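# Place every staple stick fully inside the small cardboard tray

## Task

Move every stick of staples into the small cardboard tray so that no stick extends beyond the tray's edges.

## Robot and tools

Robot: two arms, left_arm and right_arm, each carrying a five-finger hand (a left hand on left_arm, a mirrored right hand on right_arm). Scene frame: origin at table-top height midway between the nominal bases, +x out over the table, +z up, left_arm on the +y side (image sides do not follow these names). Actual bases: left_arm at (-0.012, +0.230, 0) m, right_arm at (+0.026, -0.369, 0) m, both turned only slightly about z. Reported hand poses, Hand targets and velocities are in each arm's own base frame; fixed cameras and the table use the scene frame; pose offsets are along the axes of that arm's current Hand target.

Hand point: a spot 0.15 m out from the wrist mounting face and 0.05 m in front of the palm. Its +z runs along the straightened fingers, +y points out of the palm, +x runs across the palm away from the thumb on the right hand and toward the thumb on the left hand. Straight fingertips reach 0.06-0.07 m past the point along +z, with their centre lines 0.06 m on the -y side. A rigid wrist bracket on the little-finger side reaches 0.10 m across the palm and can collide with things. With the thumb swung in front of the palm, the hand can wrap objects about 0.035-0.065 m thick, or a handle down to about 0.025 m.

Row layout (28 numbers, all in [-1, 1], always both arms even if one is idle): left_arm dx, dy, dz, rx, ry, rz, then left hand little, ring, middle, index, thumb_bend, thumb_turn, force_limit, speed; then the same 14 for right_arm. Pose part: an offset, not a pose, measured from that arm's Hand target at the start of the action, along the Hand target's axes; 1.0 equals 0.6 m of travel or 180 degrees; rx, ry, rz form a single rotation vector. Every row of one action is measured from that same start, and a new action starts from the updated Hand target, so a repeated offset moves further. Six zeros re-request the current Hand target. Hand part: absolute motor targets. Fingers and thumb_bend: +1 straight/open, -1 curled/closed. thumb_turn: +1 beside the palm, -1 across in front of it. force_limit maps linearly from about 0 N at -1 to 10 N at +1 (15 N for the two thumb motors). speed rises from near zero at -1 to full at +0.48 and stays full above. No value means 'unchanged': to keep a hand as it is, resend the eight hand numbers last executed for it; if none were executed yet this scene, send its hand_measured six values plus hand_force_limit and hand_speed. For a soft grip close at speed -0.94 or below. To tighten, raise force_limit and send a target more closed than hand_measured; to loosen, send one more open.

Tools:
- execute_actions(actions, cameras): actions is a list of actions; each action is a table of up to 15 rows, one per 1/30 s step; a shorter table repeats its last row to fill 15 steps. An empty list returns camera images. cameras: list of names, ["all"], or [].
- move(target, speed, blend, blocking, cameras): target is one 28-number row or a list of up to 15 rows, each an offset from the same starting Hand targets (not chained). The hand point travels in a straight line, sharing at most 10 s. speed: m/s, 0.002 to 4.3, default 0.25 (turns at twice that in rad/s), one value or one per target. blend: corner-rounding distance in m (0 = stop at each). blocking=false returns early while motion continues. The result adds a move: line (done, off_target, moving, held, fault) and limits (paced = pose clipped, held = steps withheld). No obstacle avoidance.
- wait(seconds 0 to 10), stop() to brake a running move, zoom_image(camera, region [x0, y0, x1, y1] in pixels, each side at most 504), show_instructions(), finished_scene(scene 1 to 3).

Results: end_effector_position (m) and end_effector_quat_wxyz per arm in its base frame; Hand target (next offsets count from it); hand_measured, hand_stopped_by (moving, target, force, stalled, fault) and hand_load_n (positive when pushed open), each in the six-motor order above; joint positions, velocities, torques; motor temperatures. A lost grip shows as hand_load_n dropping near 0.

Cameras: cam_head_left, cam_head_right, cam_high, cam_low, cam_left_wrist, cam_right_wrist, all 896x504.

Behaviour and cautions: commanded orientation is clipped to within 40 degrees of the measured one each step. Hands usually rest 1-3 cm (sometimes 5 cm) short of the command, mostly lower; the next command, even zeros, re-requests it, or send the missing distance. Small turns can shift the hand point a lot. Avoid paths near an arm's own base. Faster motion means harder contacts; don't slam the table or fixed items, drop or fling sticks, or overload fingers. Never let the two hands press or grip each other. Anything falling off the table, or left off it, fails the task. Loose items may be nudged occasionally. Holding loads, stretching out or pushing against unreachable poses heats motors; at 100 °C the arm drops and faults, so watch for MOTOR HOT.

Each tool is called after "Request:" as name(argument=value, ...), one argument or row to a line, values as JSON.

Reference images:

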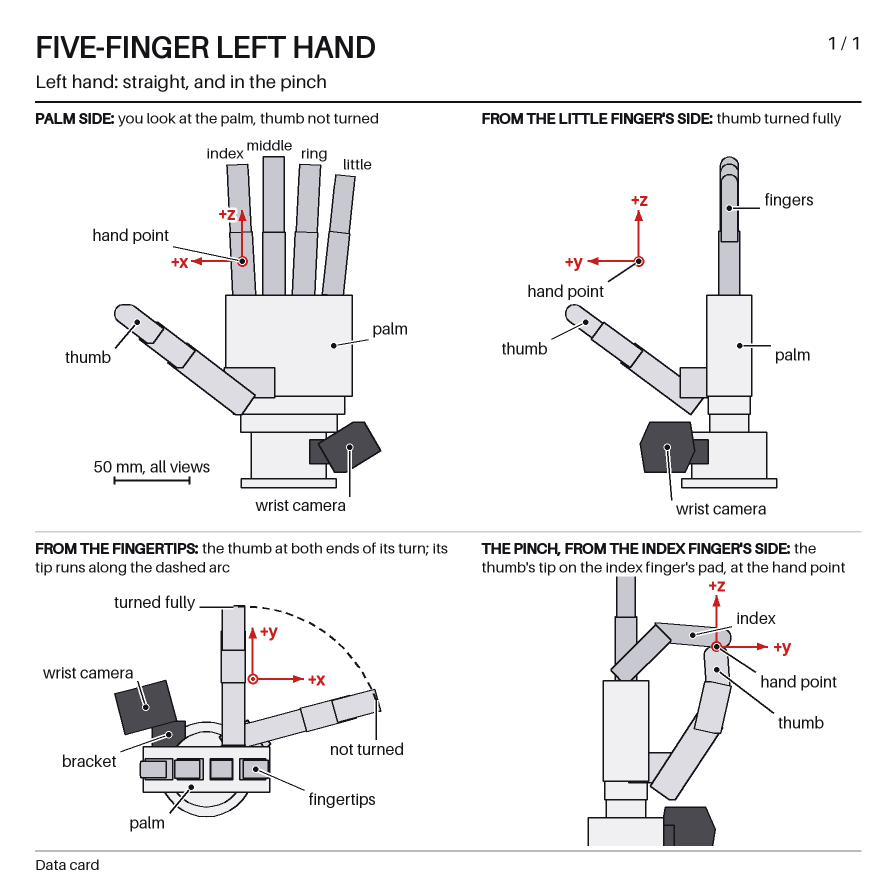

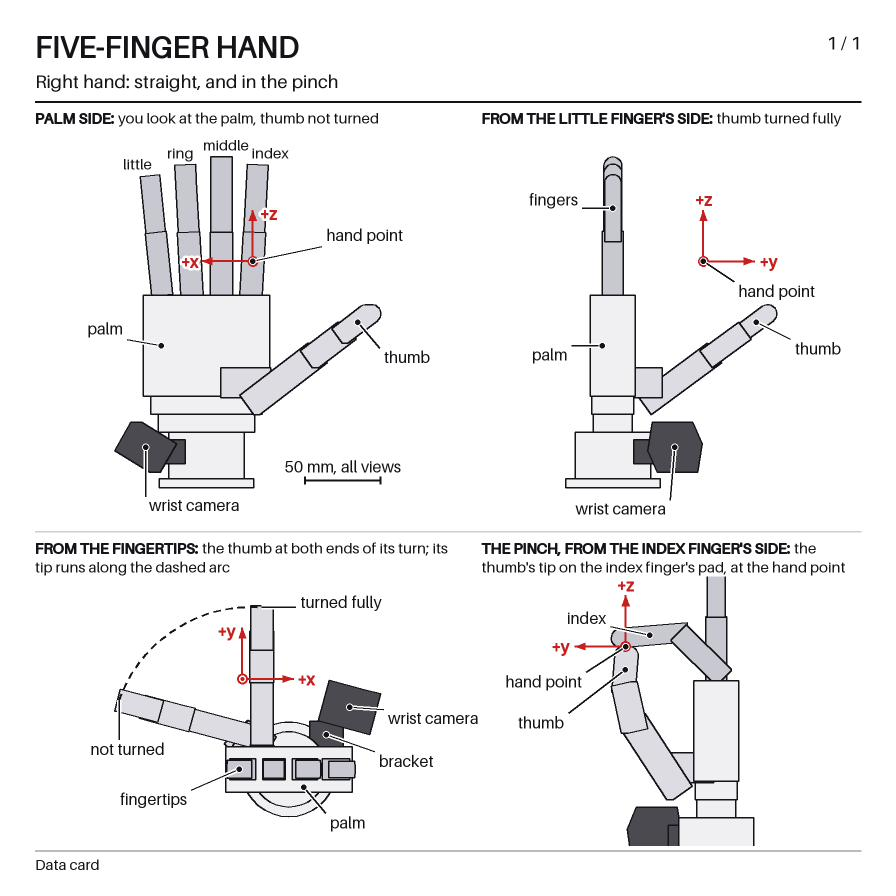

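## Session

Request:
execute_actions(
  actions=[],
)

Request:
zoom_image(
  camera="cam_high",
  region=[150, 0, 650, 450],
)

Scene clock: 0.00 s.
left_arm: end_effector_position=(+0.4690, -0.2416, +0.2571) hand_measured=(+1.000, +1.000, +1.000, +1.000, +1.000, +1.000) hand_load_n=(+0.0, +0.0, +0.0, +0.0, +0.0, +0.0) hand_stopped_by=(target, target, target, target, target, target) hand_force_limit=0.00 hand_speed=-0.80 end_effector_quat_wxyz=(+0.163, -0.014, +0.721, -0.673) | right_arm: end_effector_position=(+0.5591, -0.0584, +0.2604) hand_measured=(+1.000, +1.000, +1.000, +1.000, +1.000, +1.000) hand_load_n=(+0.0, +0.0, +0.0, +0.0, +0.0, +0.0) hand_stopped_by=(target, target, target, target, target, target) hand_force_limit=0.00 hand_speed=-0.80 end_effector_quat_wxyz=(+0.024, -0.614, +0.787, -0.056)
Joint positions: left_arm=[-0.118 1.408 0.927 0.372 1.193 0.319] | right_arm=[-0.153 1.911 2.095 -1.641 0.042 0.09]
Joint velocities: within noise
Joint torques (N m): no reading
Motor temperatures (°C): left_arm=[30 33 37 28 27 29] | right_arm=[31 25 33 25 25 25]
Heat: left arm: hottest elbow 37 °C; right arm: hottest elbow 33 °C.
Hand target: left_arm +0.4756, -0.2424, +0.2704; +0.174, -0.004, +0.717, -0.675 | right_arm +0.5635, -0.0591, +0.2761; +0.037, -0.613, +0.786, -0.070
camera_calibration:
cam_left_wrist: T_world_to_cam=[[-0.438267, -0.195376, 0.877354, -0.0641356], [-0.879444, 0.294911, -0.373638, 0.584859], [-0.185741, -0.935337, -0.301072, 0.0450503], [0, 0, 0, 1]] pos_world=[0.49461, -0.142875, 0.288359]
cam_right_wrist: T_world_to_cam=[[-0.985361, -0.0529529, -0.162051, 0.594647], [-0.122601, 0.880595, 0.457734, 0.00323563], [0.118463, 0.470901, -0.874196, 0.303043], [0, 0, 0, 1]] pos_world=[0.550439, -0.114064, 0.359801]

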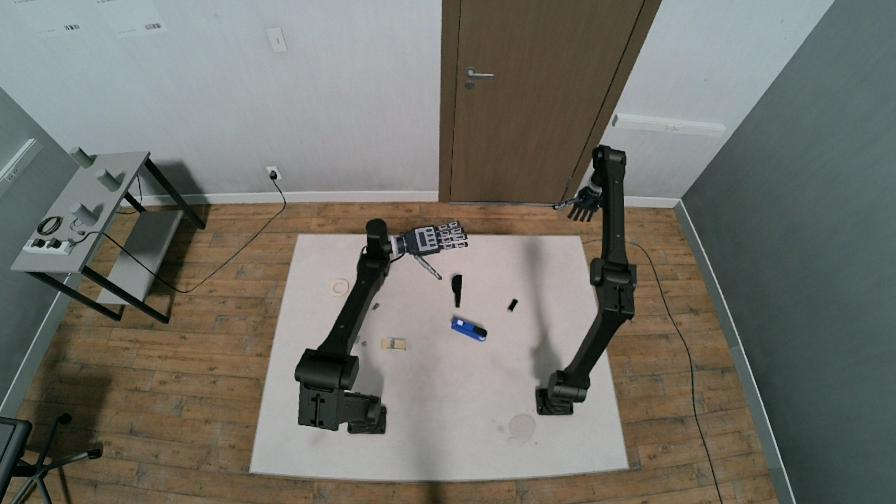

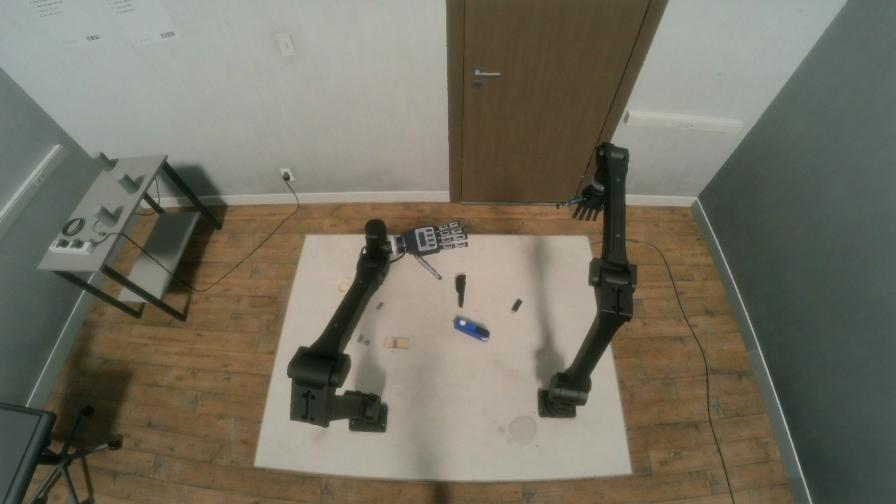

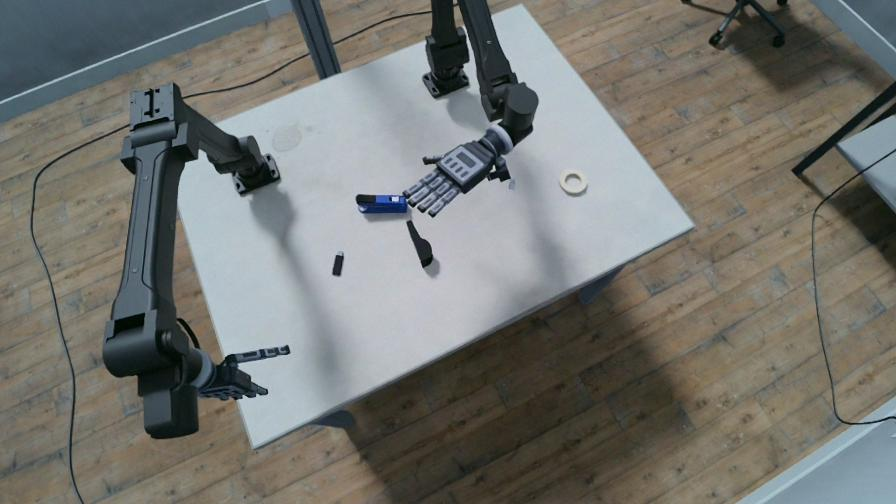

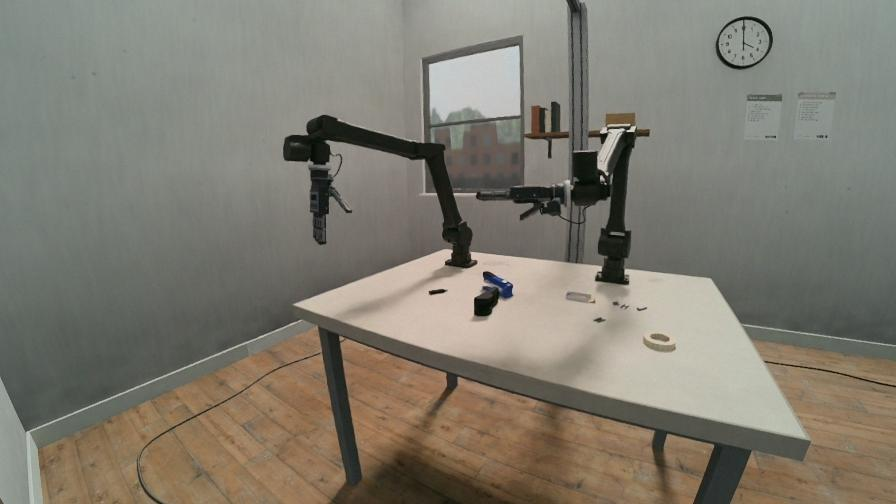

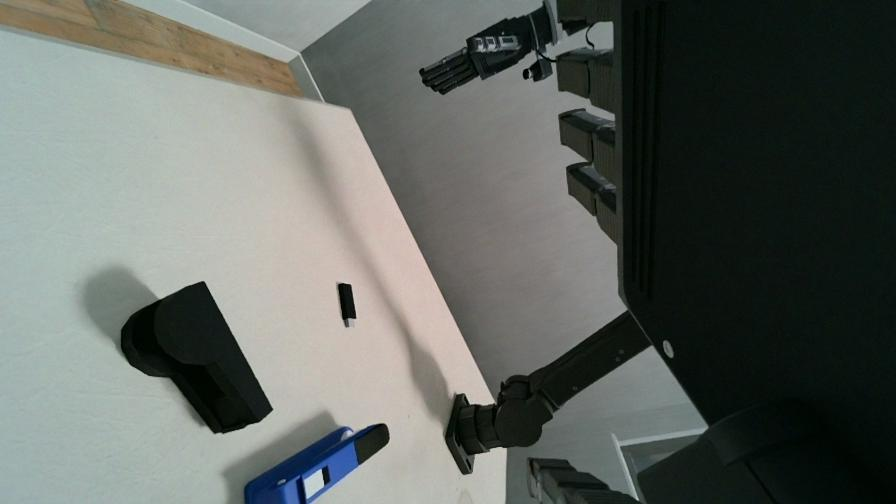

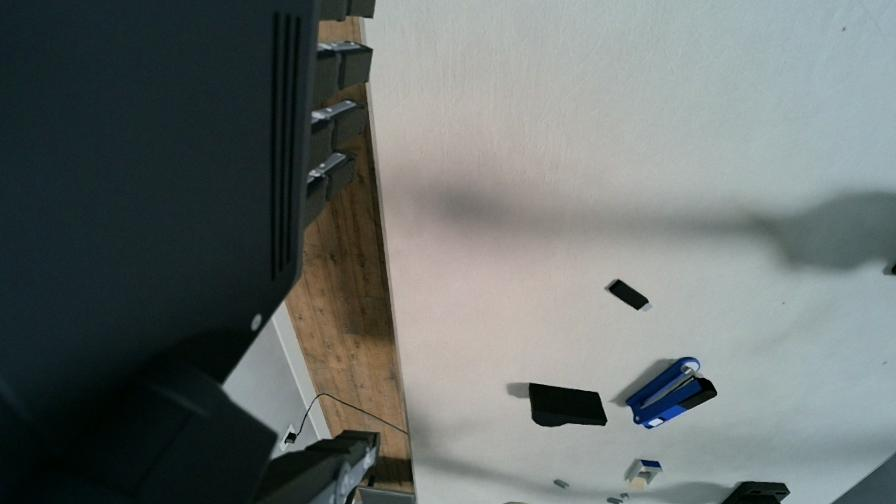

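Scaled by 1.008 from the camera's 896x504 image, which has a finer 1280x720 frame.

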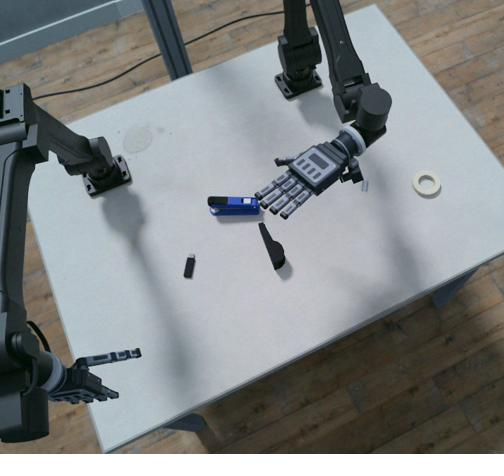

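Request:
zoom_image(
  camera="cam_head_left",
  region=[320, 260, 500, 380],
)

Request:
zoom_image(
  camera="cam_head_right",
  region=[320, 260, 500, 380],
)

Request:
zoom_image(
  camera="cam_low",
  region=[540, 270, 700, 370],
)

Request:
zoom_image(
  camera="cam_right_wrist",
  region=[520, 430, 700, 504],
)

Scaled by 2.800 from the camera's 896x504 image, which has a finer 1280x720 frame.

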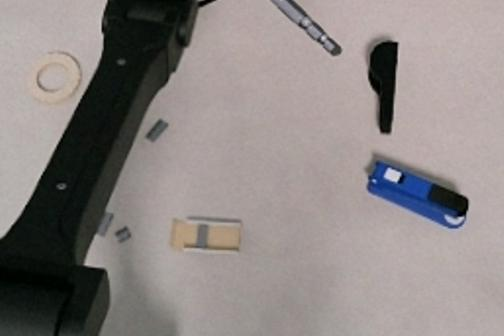

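Scaled by 2.800 from the camera's 896x504 image, which has a finer 1280x720 frame.

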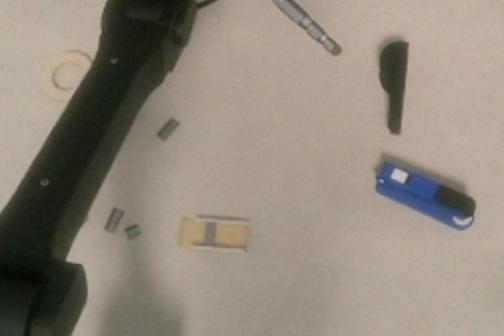

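Scaled by 3.150 from the camera's 896x504 image, which has a finer 1280x720 frame.

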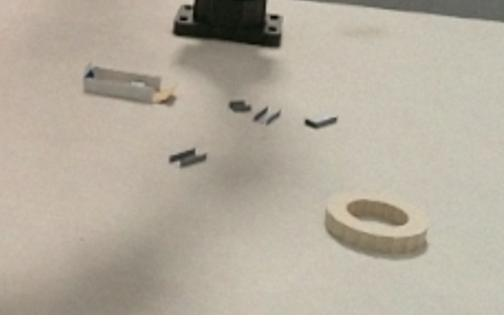

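Scaled by 2.800 from the camera's 896x504 image, which has a finer 1280x720 frame.

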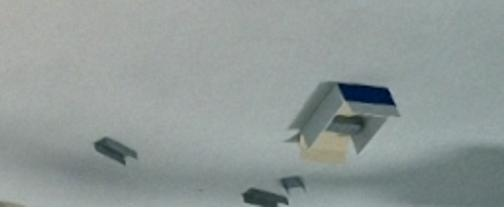

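Request:
move(
  target=[-0.1115,-0.0325,-0.876,-0.1017,-0.4039,-0.0118,1,1,1,1,1,1,0,-0.8,0,0,0,0,0,0,1,1,1,1,1,1,0,-0.8],
  speed=0.4,
  cameras=["cam_high","cam_head_left"],
)

Request:
zoom_image(
  camera="cam_high",
  region=[400, 80, 600, 280],
)

Scene clock: 24.47 s.
left_arm: end_effector_position=(+0.3927, +0.2685, +0.2948) hand_measured=(+1.000, +1.000, +1.000, +1.000, +1.000, +1.000) hand_load_n=(+0.0, +0.0, +0.0, +0.0, +0.0, +0.0) hand_stopped_by=(target, target, target, target, target, target) hand_force_limit=0.00 hand_speed=-0.80 end_effector_quat_wxyz=(+0.535, -0.450, +0.569, -0.432) | right_arm: end_effector_position=(+0.5591, -0.0584, +0.2604) hand_measured=(+1.000, +1.000, +1.000, +1.000, +1.000, +1.000) hand_load_n=(+0.0, +0.0, +0.0, +0.0, +0.0, +0.0) hand_stopped_by=(target, target, target, target, target, target) hand_force_limit=0.00 hand_speed=-0.80 end_effector_quat_wxyz=(+0.024, -0.614, +0.787, -0.056)
Joint positions: left_arm=[0.958 1.114 0.787 0.233 0.966 0.3] | right_arm=[-0.153 1.911 2.095 -1.641 0.042 0.09]
Joint torques (N m): left_arm=[1.2 -5.89 12.42 1.51 0.01 -0.03] | right_arm=[2.08 -17.55 9.96 0.61 -0.03 -0.07]
Motor temperatures (°C): left_arm=[30 34 43 29 27 29] | right_arm=[31 26 38 25 25 25]
Heat: left arm: hottest elbow 43 °C; right arm: hottest elbow 38 °C.
Hand target: left_arm +0.3995, +0.2801, +0.3208; +0.549, -0.440, +0.566, -0.429 | right_arm +0.5635, -0.0591, +0.2761; +0.037, -0.613, +0.786, -0.070
Off the commanded pose: left_arm 0.029 m, 2 deg | right_arm 0.016 m, 2 deg.
move: off_target (left_arm, right_arm)
Images, in order (width x height): cam_head_left 896x504, cam_high 896x504.

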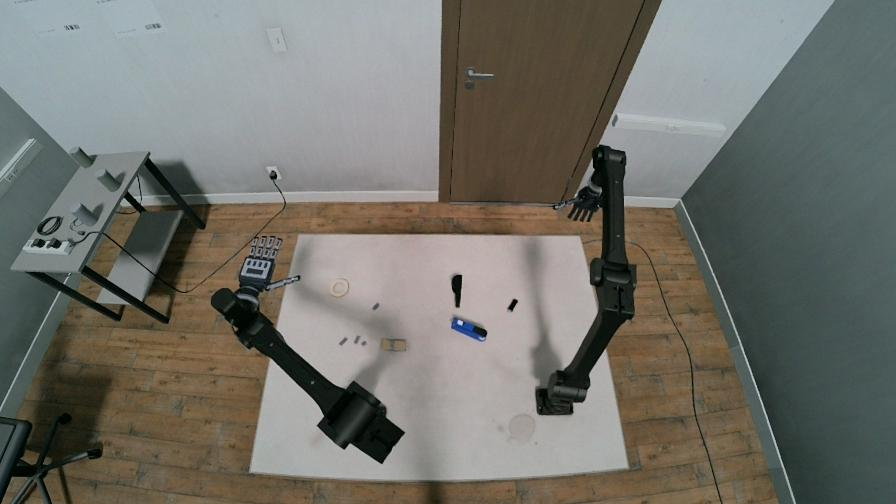

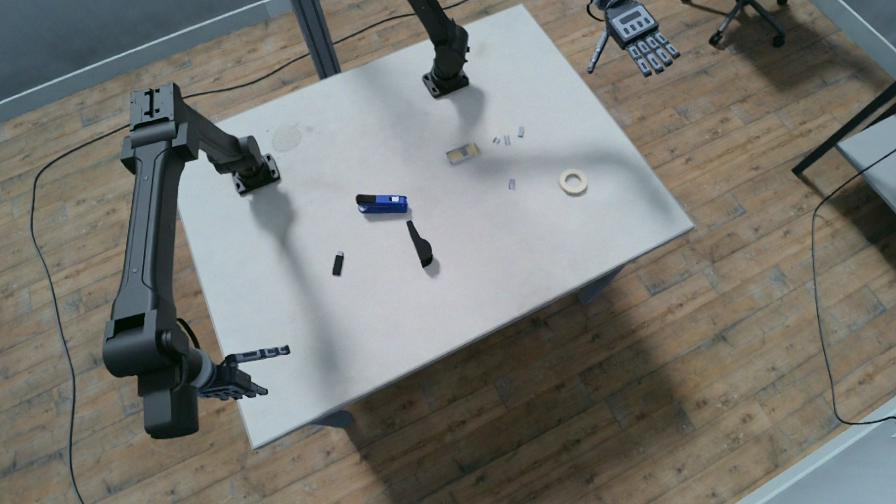

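Scaled by 2.520 from the camera's 896x504 image, which has a finer 1280x720 frame.

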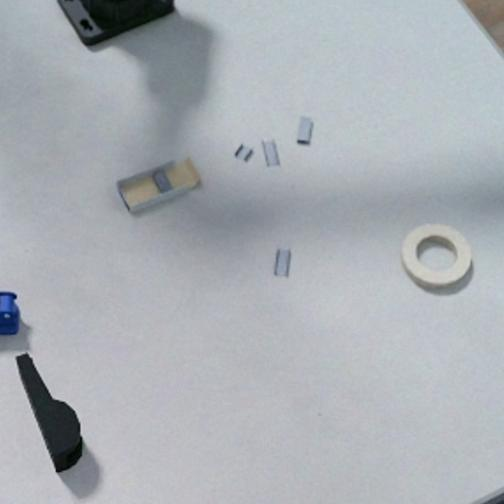

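Request:
move(
  target=[-0.1347,0.008,-0.301,-0.0949,-0.3765,-0.0109,1,1,1,1,1,1,0,-0.8,-0.6139,0.3426,-0.0779,0.3244,-0.2934,-0.3087,1,1,1,1,1,1,0,-0.8],
  speed=0.4,
  cameras=["cam_high"],
)

Scene clock: 121.57 s.
left_arm: end_effector_position=(+0.2153, +0.3648, +0.3367) hand_measured=(+1.000, +1.000, +1.000, +1.000, +1.000, +1.000) hand_load_n=(+0.0, +0.0, +0.0, -0.5, +0.0, +0.0) hand_stopped_by=(target, target, target, target, target, target) hand_force_limit=0.00 hand_speed=-0.80 end_effector_quat_wxyz=(+0.695, -0.686, +0.214, -0.029) | right_arm: end_effector_position=(+0.4478, +0.3496, +0.2798) hand_measured=(+1.000, +1.000, +1.000, +1.000, +1.000, +1.000) hand_load_n=(+0.0, +0.0, +0.0, -0.5, +0.0, -0.5) hand_stopped_by=(target, target, target, target, target, target) hand_force_limit=0.00 hand_speed=-0.80 end_effector_quat_wxyz=(-0.590, +0.760, -0.220, +0.162)
Joint positions: left_arm=[0.944 0.706 0.664 0.007 -0.284 0.251] | right_arm=[0.451 1.308 1.029 -0.021 -0.55 -0.147]
Joint torques (N m): left_arm=[-0.03 -3.6 9.03 1.87 -0.12 -0.04] | right_arm=[2.02 -10.23 8.61 2.62 -0.27 -0.03]
Motor temperatures (°C): left_arm=[29 33 57 29 27 29] | right_arm=[30 29 42 25 25 25]
Heat: left arm: hottest elbow 57 °C; right arm: hottest elbow 42 °C.
Hand target: left_arm +0.2197, +0.3600, +0.3411; +0.696, -0.685, +0.212, -0.037 | right_arm +0.4504, +0.3498, +0.2798; -0.592, +0.758, -0.214, +0.168
Off the commanded pose: left_arm 0.008 m, 1 deg | right_arm 0.003 m, 1 deg.
move: done
Images, in order (width x height): cam_high 896x504.

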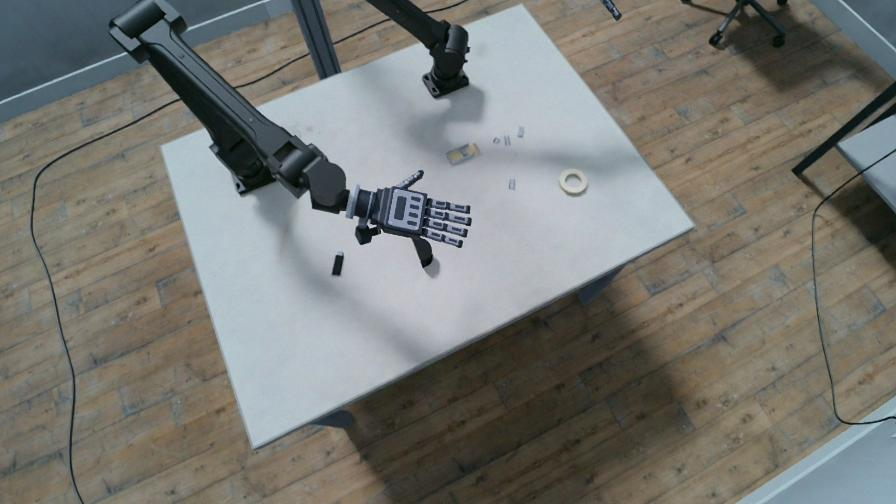

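Request:
move(
  target=[0,0,0,0,0,0,1,1,1,1,1,1,0,-0.8,-0.4381,0.1417,0.327,0,0,0,1,1,0.4,1,0.3,-1,-0.5,-0.3],
  speed=0.3,
  cameras=["cam_right_wrist","cam_high"],
)

Request:
zoom_image(
  camera="cam_right_wrist",
  region=[300, 0, 804, 504],
)

Scene clock: 129.00 s.
left_arm: end_effector_position=(+0.2153, +0.3648, +0.3367) hand_measured=(+1.000, +1.000, +1.000, +1.000, +1.000, +1.000) hand_load_n=(+0.0, +0.0, +0.0, +0.0, +0.0, -0.5) hand_stopped_by=(target, target, target, target, target, target) hand_force_limit=0.00 hand_speed=-0.80 end_effector_quat_wxyz=(+0.695, -0.686, +0.214, -0.029) | right_arm: end_effector_position=(+0.2984, +0.6112, +0.1097) hand_measured=(+1.000, +1.000, +0.400, +1.000, +0.300, -1.000) hand_load_n=(+0.0, +0.0, +0.0, +0.0, +0.0, +0.0) hand_stopped_by=(target, target, target, target, target, target) hand_force_limit=-0.50 hand_speed=-0.30 end_effector_quat_wxyz=(-0.561, +0.784, -0.212, +0.160)
Joint positions: left_arm=[0.944 0.706 0.664 0.007 -0.284 0.251] | right_arm=[1.087 1.725 1.043 0.356 0.055 0.005]
Joint torques (N m): left_arm=[-0.03 -4.25 9.22 1.52 -0.16 -0.1] | right_arm=[1.49 -15.44 12.03 2.69 0.06 -0.02]
Motor temperatures (°C): left_arm=[29 32 55 29 27 29] | right_arm=[30 29 42 25 26 25]
Heat: left arm: hottest elbow 55 °C; right arm: hottest elbow 42 °C.
Hand target: left_arm +0.2197, +0.3600, +0.3411; +0.696, -0.685, +0.212, -0.037 | right_arm +0.3152, +0.6321, +0.1497; -0.593, +0.758, -0.214, +0.168
Off the commanded pose: left_arm 0.008 m, 1 deg | right_arm 0.048 m, 5 deg.
move: off_target (right_arm)
camera_calibration:
cam_right_wrist: T_world_to_cam=[[0.129541, -0.367672, -0.920889, 0.291619], [-0.990769, -0.0854158, -0.105269, 0.361805], [-0.0399542, 0.926025, -0.375343, -0.39879], [0, 0, 0, 1]] pos_world=[0.304755, 0.507414, 0.156953]
Images, in order (width x height): cam_high 896x504, cam_right_wrist 896x504.

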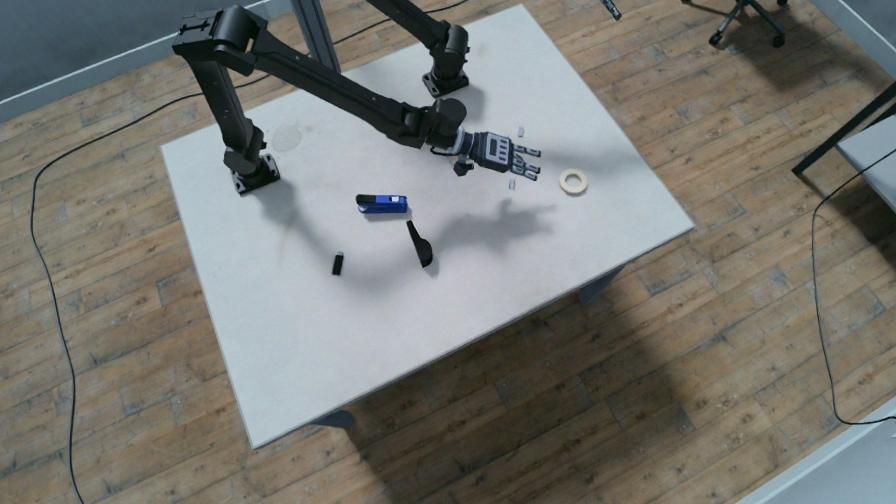

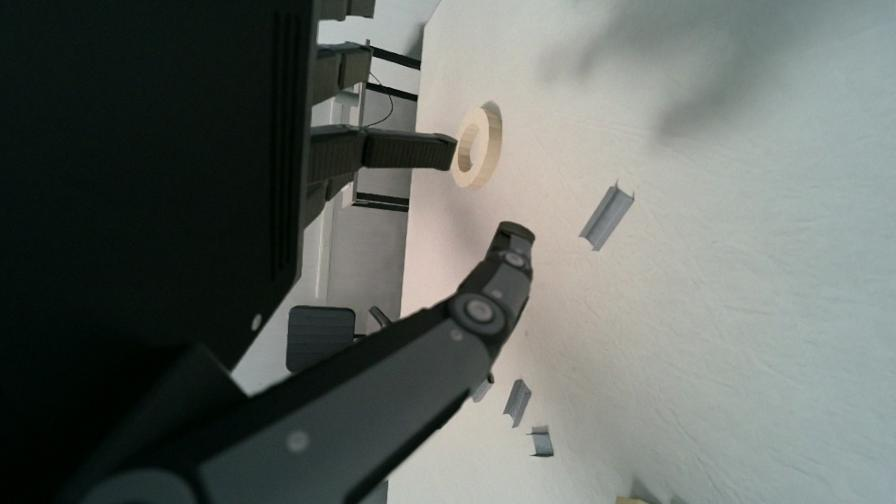

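Scaled by 1.000.

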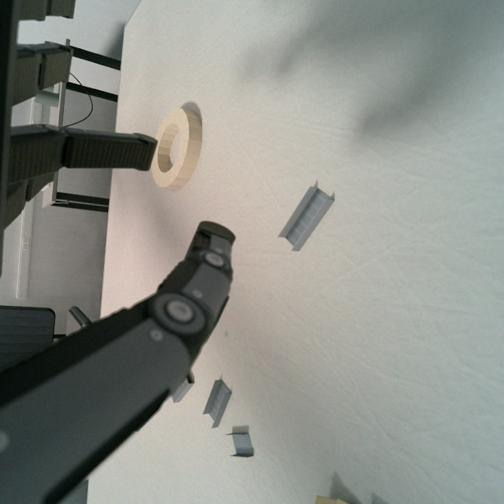

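Request:
zoom_image(
  camera="cam_right_wrist",
  region=[550, 150, 670, 270],
)

Request:
zoom_image(
  camera="cam_right_wrist",
  region=[460, 364, 600, 504],
)

Scaled by 4.200 from the camera's 896x504 image, which has a finer 1280x720 frame.

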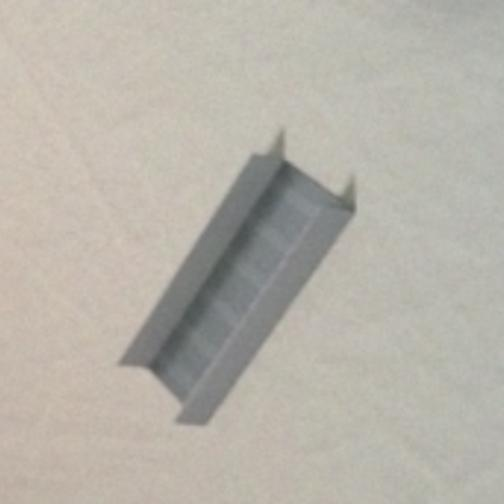

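Scaled by 3.600 from the camera's 896x504 image, which has a finer 1280x720 frame.

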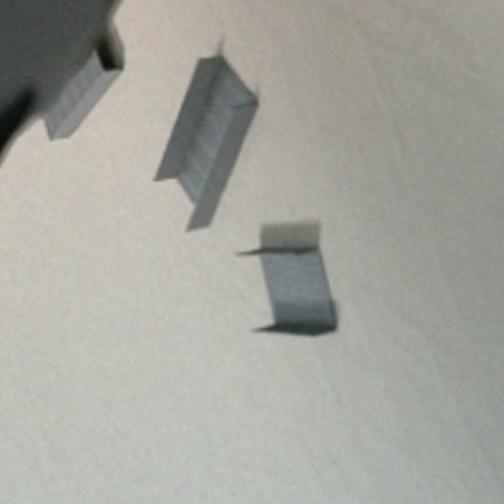

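Request:
move(
  target=[0,0,0,0,0,0,1,1,1,1,1,1,0,-0.8,-0.0152,0.0698,0.0642,0,0,0,1,1,0.4,1,0.3,-1,-0.5,-0.3],
  speed=0.12,
  cameras=["cam_right_wrist"],
)

Request:
zoom_image(
  camera="cam_right_wrist",
  region=[460, 150, 640, 290],
)

Scene clock: 146.93 s.
left_arm: end_effector_position=(+0.2153, +0.3648, +0.3367) hand_measured=(+1.000, +1.000, +1.000, +1.000, +1.000, +1.000) hand_load_n=(+0.0, +0.0, +0.0, +0.0, +0.0, -0.5) hand_stopped_by=(target, target, target, target, target, target) hand_force_limit=0.00 hand_speed=-0.80 end_effector_quat_wxyz=(+0.695, -0.686, +0.214, -0.029) | right_arm: end_effector_position=(+0.3131, +0.6344, +0.0611) hand_measured=(+1.000, +1.000, +0.400, +1.000, +0.300, -1.000) hand_load_n=(+0.0, +0.0, +0.0, +0.0, +0.0, +0.0) hand_stopped_by=(target, target, target, target, target, target) hand_force_limit=-0.50 hand_speed=-0.30 end_effector_quat_wxyz=(-0.560, +0.783, -0.217, +0.164)
Joint positions: left_arm=[0.944 0.706 0.664 0.007 -0.284 0.251] | right_arm=[1.087 1.87 1.093 0.451 0.067 0.009]
Joint torques (N m): left_arm=[0.09 -3.25 9.24 1.63 -0.13 -0.06] | right_arm=[2.78 -16.32 11.36 2.85 0.02 0.06]
Heat: left arm: hottest elbow 52 °C; right arm: hottest elbow 43 °C.
Hand target: left_arm +0.2197, +0.3600, +0.3411; +0.696, -0.685, +0.212, -0.037 | right_arm +0.3216, +0.6600, +0.0996; -0.592, +0.758, -0.214, +0.168
Off the commanded pose: left_arm 0.008 m, 1 deg | right_arm 0.047 m, 5 deg.
move: off_target (right_arm)
camera_calibration:
cam_right_wrist: T_world_to_cam=[[0.12513, -0.368526, -0.921157, 0.255516], [-0.991759, -0.0721974, -0.105837, 0.365195], [-0.0275014, 0.926809, -0.374523, -0.442345], [0, 0, 0, 1]] pos_world=[0.318048, 0.5305, 0.108353]
Images, in order (width x height): cam_right_wrist 896x504.

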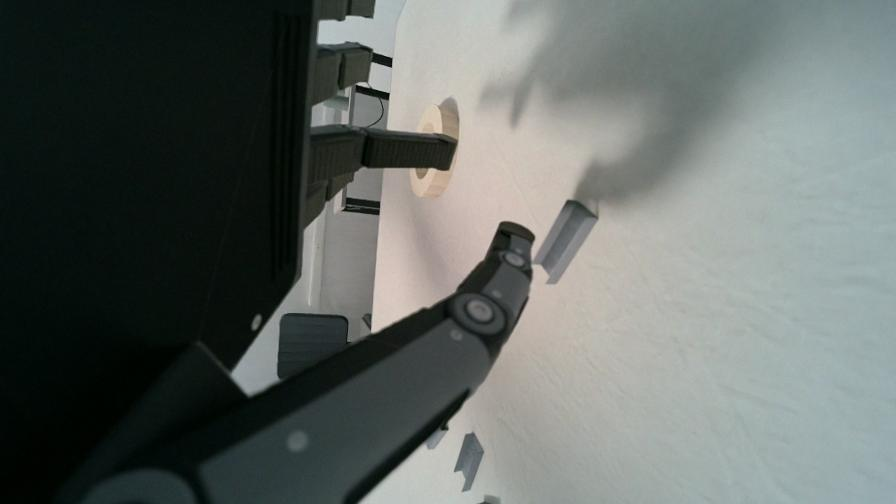

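Scaled by 2.800 from the camera's 896x504 image, which has a finer 1280x720 frame.

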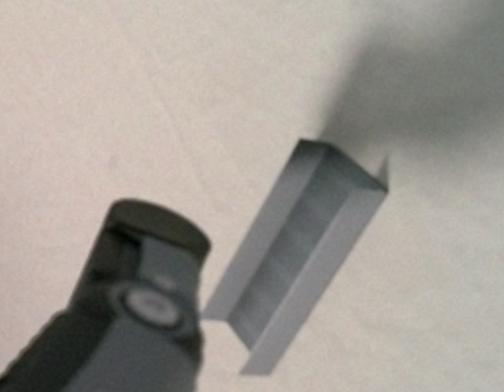

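Request:
move(
  target=[0,0,0,0,0,0,1,1,1,1,1,1,0,-0.8,-0.0173,0.0349,-0.0023,0.025,0,0,1,1,0.4,1,0.3,-1,-0.5,-0.3],
  speed=0.06,
  cameras=["cam_right_wrist"],
)

Request:
zoom_image(
  camera="cam_right_wrist",
  region=[420, 130, 600, 270],
)

Scene clock: 159.60 s.
left_arm: end_effector_position=(+0.2153, +0.3648, +0.3367) hand_measured=(+1.000, +1.000, +1.000, +1.000, +1.000, +1.000) hand_load_n=(+0.0, +0.0, +0.0, +0.0, +0.0, +0.0) hand_stopped_by=(target, target, target, target, target, target) hand_force_limit=0.00 hand_speed=-0.80 end_effector_quat_wxyz=(+0.695, -0.686, +0.214, -0.029) | right_arm: end_effector_position=(+0.3141, +0.6576, +0.0768) hand_measured=(+1.000, +1.000, +0.400, +1.000, +0.300, -1.000) hand_load_n=(+0.0, +0.0, +0.0, +0.0, +0.0, +0.0) hand_stopped_by=(target, target, target, target, target, target) hand_force_limit=-0.50 hand_speed=-0.30 end_effector_quat_wxyz=(-0.615, +0.739, -0.208, +0.178)
Joint positions: left_arm=[0.944 0.706 0.664 0.007 -0.284 0.251] | right_arm=[1.107 1.914 1.093 0.641 0.089 0.009]
Joint torques (N m): left_arm=[0.15 -2.96 9.06 1.65 -0.18 -0.03] | right_arm=[2.67 -16.21 6.34 3.07 0.07 0.02]
Heat: left arm: hottest elbow 51 °C; right arm: hottest elbow 43 °C.
Hand target: left_arm +0.2197, +0.3600, +0.3411; +0.696, -0.685, +0.212, -0.037 | right_arm +0.3096, +0.6599, +0.0796; -0.622, +0.735, -0.207, +0.176
Off the commanded pose: left_arm 0.008 m, 1 deg | right_arm 0.006 m, 1 deg.
move: done
camera_calibration:
cam_right_wrist: T_world_to_cam=[[0.191109, -0.250409, -0.94909, 0.182077], [-0.981564, -0.0518281, -0.183974, 0.358986], [-0.00312073, 0.966752, -0.255698, -0.500986], [0, 0, 0, 1]] pos_world=[0.316008, 0.548529, 0.110751]
Images, in order (width x height): cam_right_wrist 896x504.

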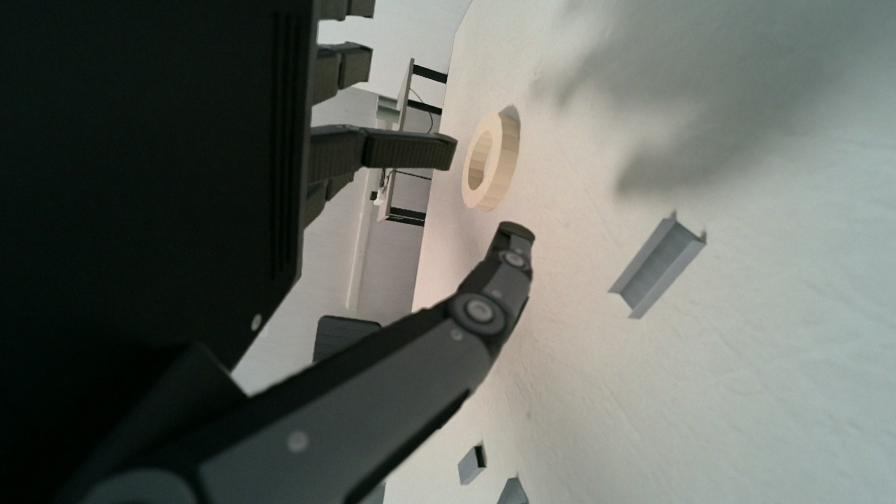

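Scaled by 2.800 from the camera's 896x504 image, which has a finer 1280x720 frame.

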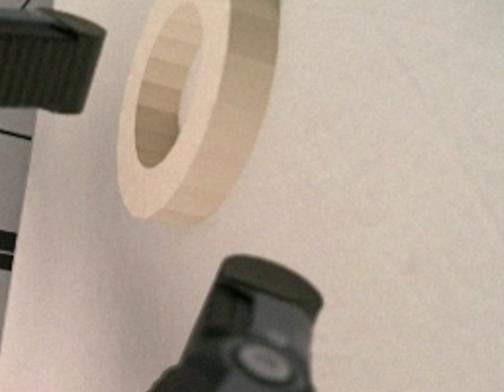

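Request:
move(
  target=[0,0,0,0,0,0,1,1,1,1,1,1,0,-0.8,0.0051,0.0553,-0.0272,-0.012,0,0,1,1,0.4,1,0.3,-1,-0.5,-0.3],
  speed=0.06,
  cameras=["cam_right_wrist"],
)

Request:
zoom_image(
  camera="cam_right_wrist",
  region=[480, 170, 660, 310],
)

Scene clock: 168.37 s.
left_arm: end_effector_position=(+0.2153, +0.3648, +0.3367) hand_measured=(+1.000, +1.000, +1.000, +1.000, +1.000, +1.000) hand_load_n=(+0.0, +0.0, +0.0, +0.0, +0.0, +0.0) hand_stopped_by=(target, target, target, target, target, target) hand_force_limit=0.00 hand_speed=-0.80 end_effector_quat_wxyz=(+0.695, -0.686, +0.214, -0.029) | right_arm: end_effector_position=(+0.3039, +0.6372, +0.0462) hand_measured=(+1.000, +1.000, +0.400, +1.000, +0.300, -1.000) hand_load_n=(+0.0, +0.0, +0.0, +0.0, +0.0, +0.0) hand_stopped_by=(target, target, target, target, target, target) hand_force_limit=-0.50 hand_speed=-0.30 end_effector_quat_wxyz=(-0.601, +0.751, -0.210, +0.175)
Joint positions: left_arm=[0.944 0.706 0.664 0.007 -0.284 0.251] | right_arm=[1.107 1.924 1.028 0.677 0.089 0.009]
Joint torques (N m): left_arm=[-0.03 -2.43 8.98 1.59 -0.1 -0.06] | right_arm=[2.43 -15.44 5.98 2.97 -0.03 0]
Heat: left arm: hottest elbow 51 °C; right arm: hottest elbow 42 °C.
Hand target: left_arm +0.2197, +0.3600, +0.3411; +0.696, -0.685, +0.212, -0.037 | right_arm +0.3010, +0.6400, +0.0495; -0.608, +0.746, -0.210, +0.172
Off the commanded pose: left_arm 0.008 m, 1 deg | right_arm 0.005 m, 1 deg.
move: done
camera_calibration:
cam_right_wrist: T_world_to_cam=[[0.174142, -0.283444, -0.943045, 0.175853], [-0.984689, -0.0578373, -0.164448, 0.346148], [-0.00793134, 0.957243, -0.289176, -0.480007], [0, 0, 0, 1]] pos_world=[0.306417, 0.529348, 0.0839543]
Images, in order (width x height): cam_right_wrist 896x504.

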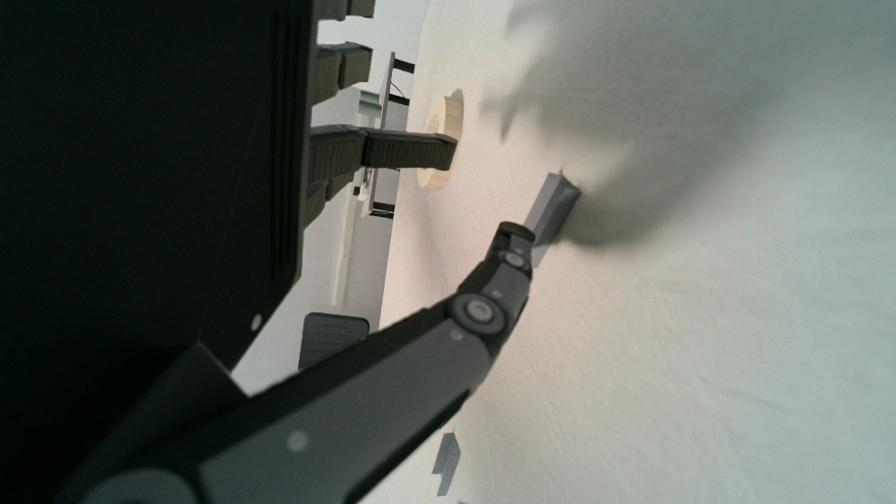

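Scaled by 2.800 from the camera's 896x504 image, which has a finer 1280x720 frame.

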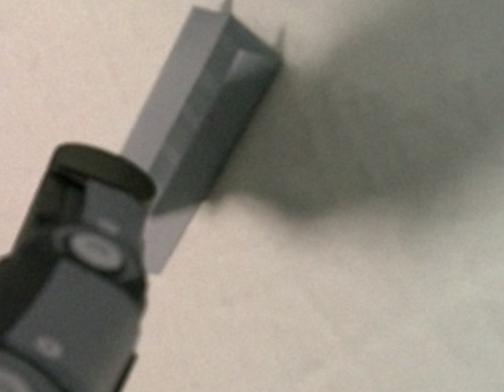

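Request:
move(
  target=[0,0,0,0,0,0,1,1,1,1,1,1,0,-0.8,-0.0029,0.0183,-0.006,0,0,0,1,1,0.4,1,0.3,-1,-0.5,-0.3],
  speed=0.05,
  cameras=["cam_right_wrist"],
)

Request:
zoom_image(
  camera="cam_right_wrist",
  region=[460, 170, 640, 310],
)

Scene clock: 178.60 s.
left_arm: end_effector_position=(+0.2153, +0.3648, +0.3367) hand_measured=(+1.000, +1.000, +1.000, +1.000, +1.000, +1.000) hand_load_n=(+0.0, +0.0, +0.0, +0.0, +0.0, +0.0) hand_stopped_by=(target, target, target, target, target, target) hand_force_limit=0.00 hand_speed=-0.80 end_effector_quat_wxyz=(+0.695, -0.686, +0.214, -0.029) | right_arm: end_effector_position=(+0.3016, +0.6324, +0.0365) hand_measured=(+1.000, +1.000, +0.400, +1.000, +0.300, -1.000) hand_load_n=(+0.0, -0.5, +0.0, +0.0, +0.5, +0.0) hand_stopped_by=(target, target, target, target, target, target) hand_force_limit=-0.50 hand_speed=-0.30 end_effector_quat_wxyz=(-0.601, +0.751, -0.210, +0.175)
Joint positions: left_arm=[0.944 0.706 0.664 0.007 -0.284 0.251] | right_arm=[1.107 1.937 1.008 0.709 0.09 0.01]
Joint torques (N m): left_arm=[-0.26 -3.43 8.88 1.66 -0.16 0.01] | right_arm=[3.25 -15.15 5.67 2.96 0.09 0.09]
Motor temperatures (°C): left_arm=[29 32 50 29 27 29] | right_arm=[30 30 40 25 26 25]
Heat: left arm: hottest elbow 50 °C; right arm: hottest elbow 40 °C.
Hand target: left_arm +0.2197, +0.3600, +0.3411; +0.696, -0.685, +0.212, -0.037 | right_arm +0.2966, +0.6359, +0.0395; -0.608, +0.746, -0.210, +0.172
Off the commanded pose: left_arm 0.008 m, 1 deg | right_arm 0.007 m, 1 deg.
move: done
camera_calibration:
cam_right_wrist: T_world_to_cam=[[0.173729, -0.28271, -0.943342, 0.165402], [-0.984768, -0.0568041, -0.164335, 0.341363], [-0.0071266, 0.957522, -0.288272, -0.478626], [0, 0, 0, 1]] pos_world=[0.304017, 0.524447, 0.0741536]
Images, in order (width x height): cam_right_wrist 896x504.

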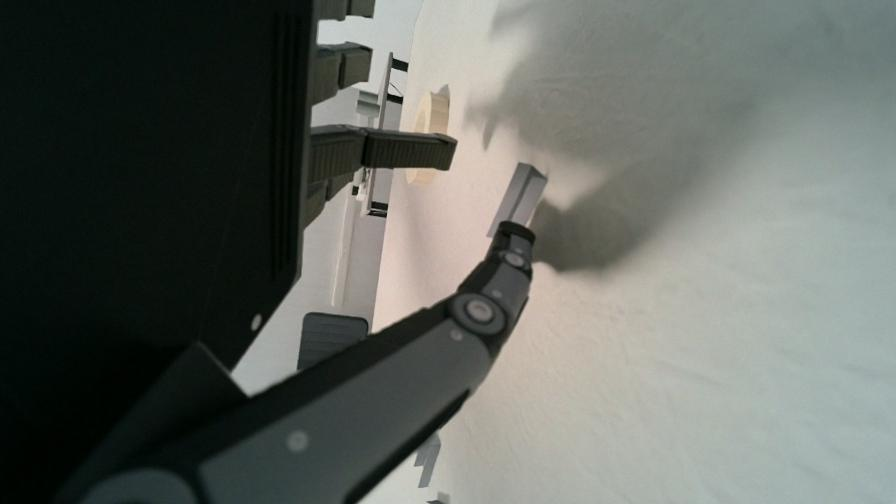

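Scaled by 2.800 from the camera's 896x504 image, which has a finer 1280x720 frame.

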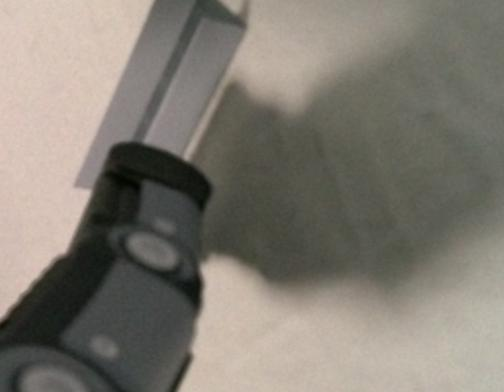

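Request:
move(
  target=[0,0,0,0,0,0,1,1,1,1,1,1,0,-0.8,-0.0033,0.0114,0.0023,0,0,0,1,1,0.4,1,0.3,-1,-0.5,-0.3],
  speed=0.05,
  cameras=["cam_right_wrist"],
)

Request:
zoom_image(
  camera="cam_right_wrist",
  region=[460, 140, 640, 280],
)

Scene clock: 188.10 s.
left_arm: end_effector_position=(+0.2153, +0.3648, +0.3367) hand_measured=(+1.000, +1.000, +1.000, +1.000, +1.000, +1.000) hand_load_n=(+0.0, +0.0, +0.0, -0.5, +0.0, -0.5) hand_stopped_by=(target, target, target, target, target, target) hand_force_limit=0.00 hand_speed=-0.80 end_effector_quat_wxyz=(+0.695, -0.686, +0.214, -0.029) | right_arm: end_effector_position=(+0.3002, +0.6340, +0.0323) hand_measured=(+1.000, +1.000, +0.400, +1.000, +0.300, -1.000) hand_load_n=(+0.0, +0.0, +0.0, +0.0, +0.0, +0.0) hand_stopped_by=(target, target, target, target, target, target) hand_force_limit=-0.50 hand_speed=-0.30 end_effector_quat_wxyz=(-0.603, +0.750, -0.210, +0.175)
Joint positions: left_arm=[0.944 0.706 0.664 0.007 -0.284 0.251] | right_arm=[1.111 1.949 1.008 0.726 0.094 0.011]
Joint torques (N m): left_arm=[0.73 -2.49 9.16 1.8 -0.2 -0.02] | right_arm=[2.9 -14.92 5.74 3.02 0.04 0.03]
Heat: left arm: hottest elbow 50 °C; right arm: hottest elbow 40 °C.
Hand target: left_arm +0.2197, +0.3600, +0.3411; +0.696, -0.685, +0.212, -0.037 | right_arm +0.2948, +0.6370, +0.0326; -0.608, +0.746, -0.210, +0.172
Off the commanded pose: left_arm 0.008 m, 1 deg | right_arm 0.006 m, 1 deg.
move: done
camera_calibration:
cam_right_wrist: T_world_to_cam=[[0.175423, -0.278754, -0.944205, 0.159101], [-0.984475, -0.0555593, -0.166502, 0.338702], [-0.00604623, 0.958754, -0.284173, -0.482684], [0, 0, 0, 1]] pos_world=[0.302616, 0.525944, 0.069453]
Images, in order (width x height): cam_right_wrist 896x504.

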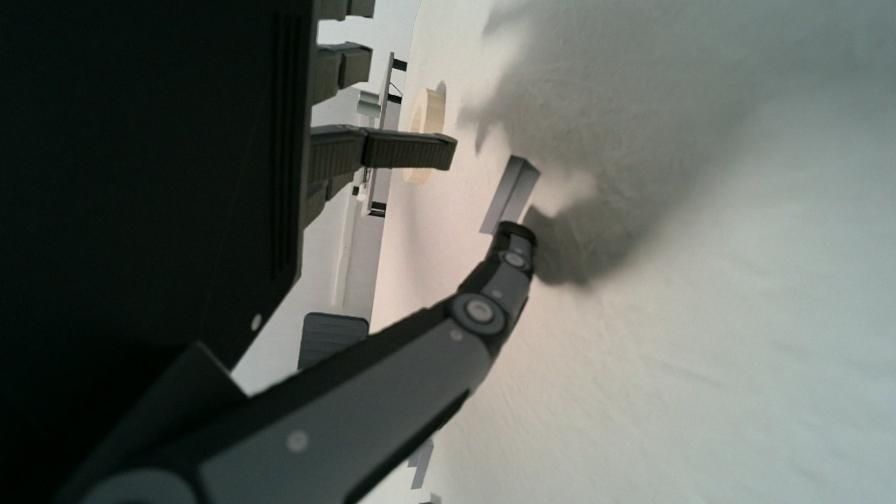

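Scaled by 2.800 from the camera's 896x504 image, which has a finer 1280x720 frame.

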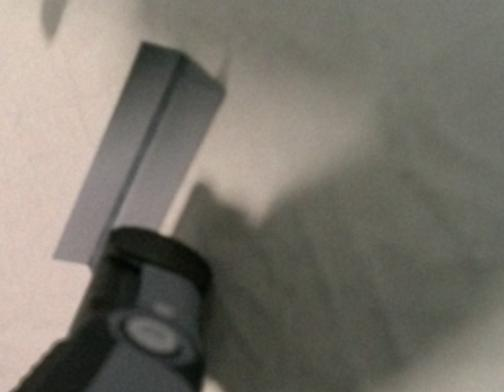

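Request:
move(
  target=[0,0,0,0,0,0,1,1,1,1,1,1,0,-0.8,0,0.0098,0.002,0,0,0,1,1,0.4,1,0.3,-1,-0.5,-0.3],
  speed=0.05,
  cameras=["cam_right_wrist"],
)

Request:
zoom_image(
  camera="cam_right_wrist",
  region=[460, 140, 640, 280],
)

Scene clock: 191.53 s.
left_arm: end_effector_position=(+0.2153, +0.3648, +0.3367) hand_measured=(+1.000, +1.000, +1.000, +1.000, +1.000, +1.000) hand_load_n=(-0.5, +0.0, +0.0, +0.0, +0.0, +0.0) hand_stopped_by=(target, target, target, target, target, target) hand_force_limit=0.00 hand_speed=-0.80 end_effector_quat_wxyz=(+0.695, -0.686, +0.214, -0.029) | right_arm: end_effector_position=(+0.3008, +0.6353, +0.0322) hand_measured=(+1.000, +1.000, +0.400, +1.000, +0.300, -1.000) hand_load_n=(+0.0, +0.0, +0.0, +0.0, -0.5, +0.0) hand_stopped_by=(target, target, target, target, target, target) hand_force_limit=-0.50 hand_speed=-0.30 end_effector_quat_wxyz=(-0.607, +0.746, -0.210, +0.176)
Joint positions: left_arm=[0.944 0.706 0.664 0.007 -0.284 0.251] | right_arm=[1.111 1.956 1.008 0.744 0.094 0.012]
Joint torques (N m): left_arm=[0.38 -3.08 9.05 1.85 -0.13 -0.01] | right_arm=[3.14 -14.68 5.59 2.73 0.06 -0.01]
Heat: left arm: hottest elbow 50 °C; right arm: hottest elbow 40 °C.
Hand target: left_arm +0.2197, +0.3600, +0.3411; +0.696, -0.685, +0.212, -0.037 | right_arm +0.2948, +0.6370, +0.0267; -0.608, +0.746, -0.210, +0.172
Off the commanded pose: left_arm 0.008 m, 1 deg | right_arm 0.008 m, 0 deg.
move: done
camera_calibration:
cam_right_wrist: T_world_to_cam=[[0.179432, -0.269054, -0.946263, 0.151961], [-0.983759, -0.0536588, -0.171285, 0.338052], [-0.00469037, 0.961629, -0.274312, -0.486479], [0, 0, 0, 1]] pos_world=[0.303013, 0.526838, 0.0682512]
Images, in order (width x height): cam_right_wrist 896x504.

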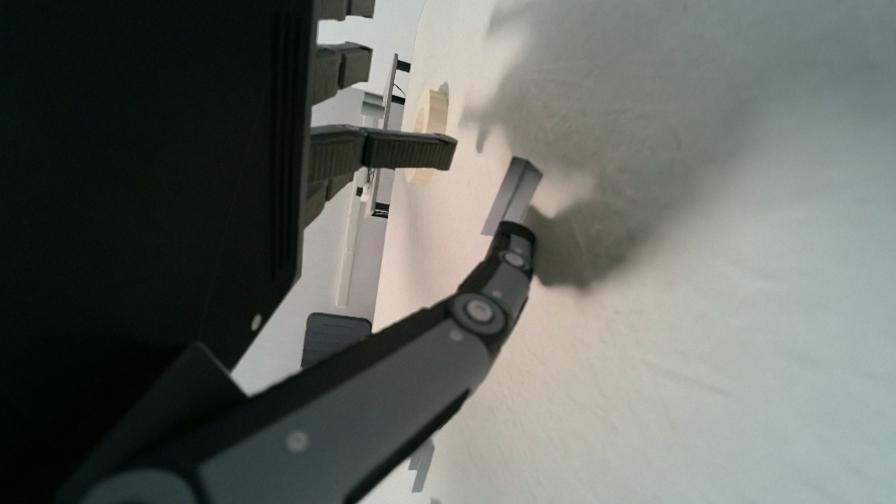

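Scaled by 2.800 from the camera's 896x504 image, which has a finer 1280x720 frame.

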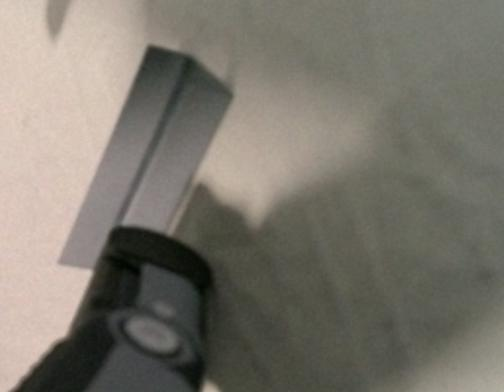

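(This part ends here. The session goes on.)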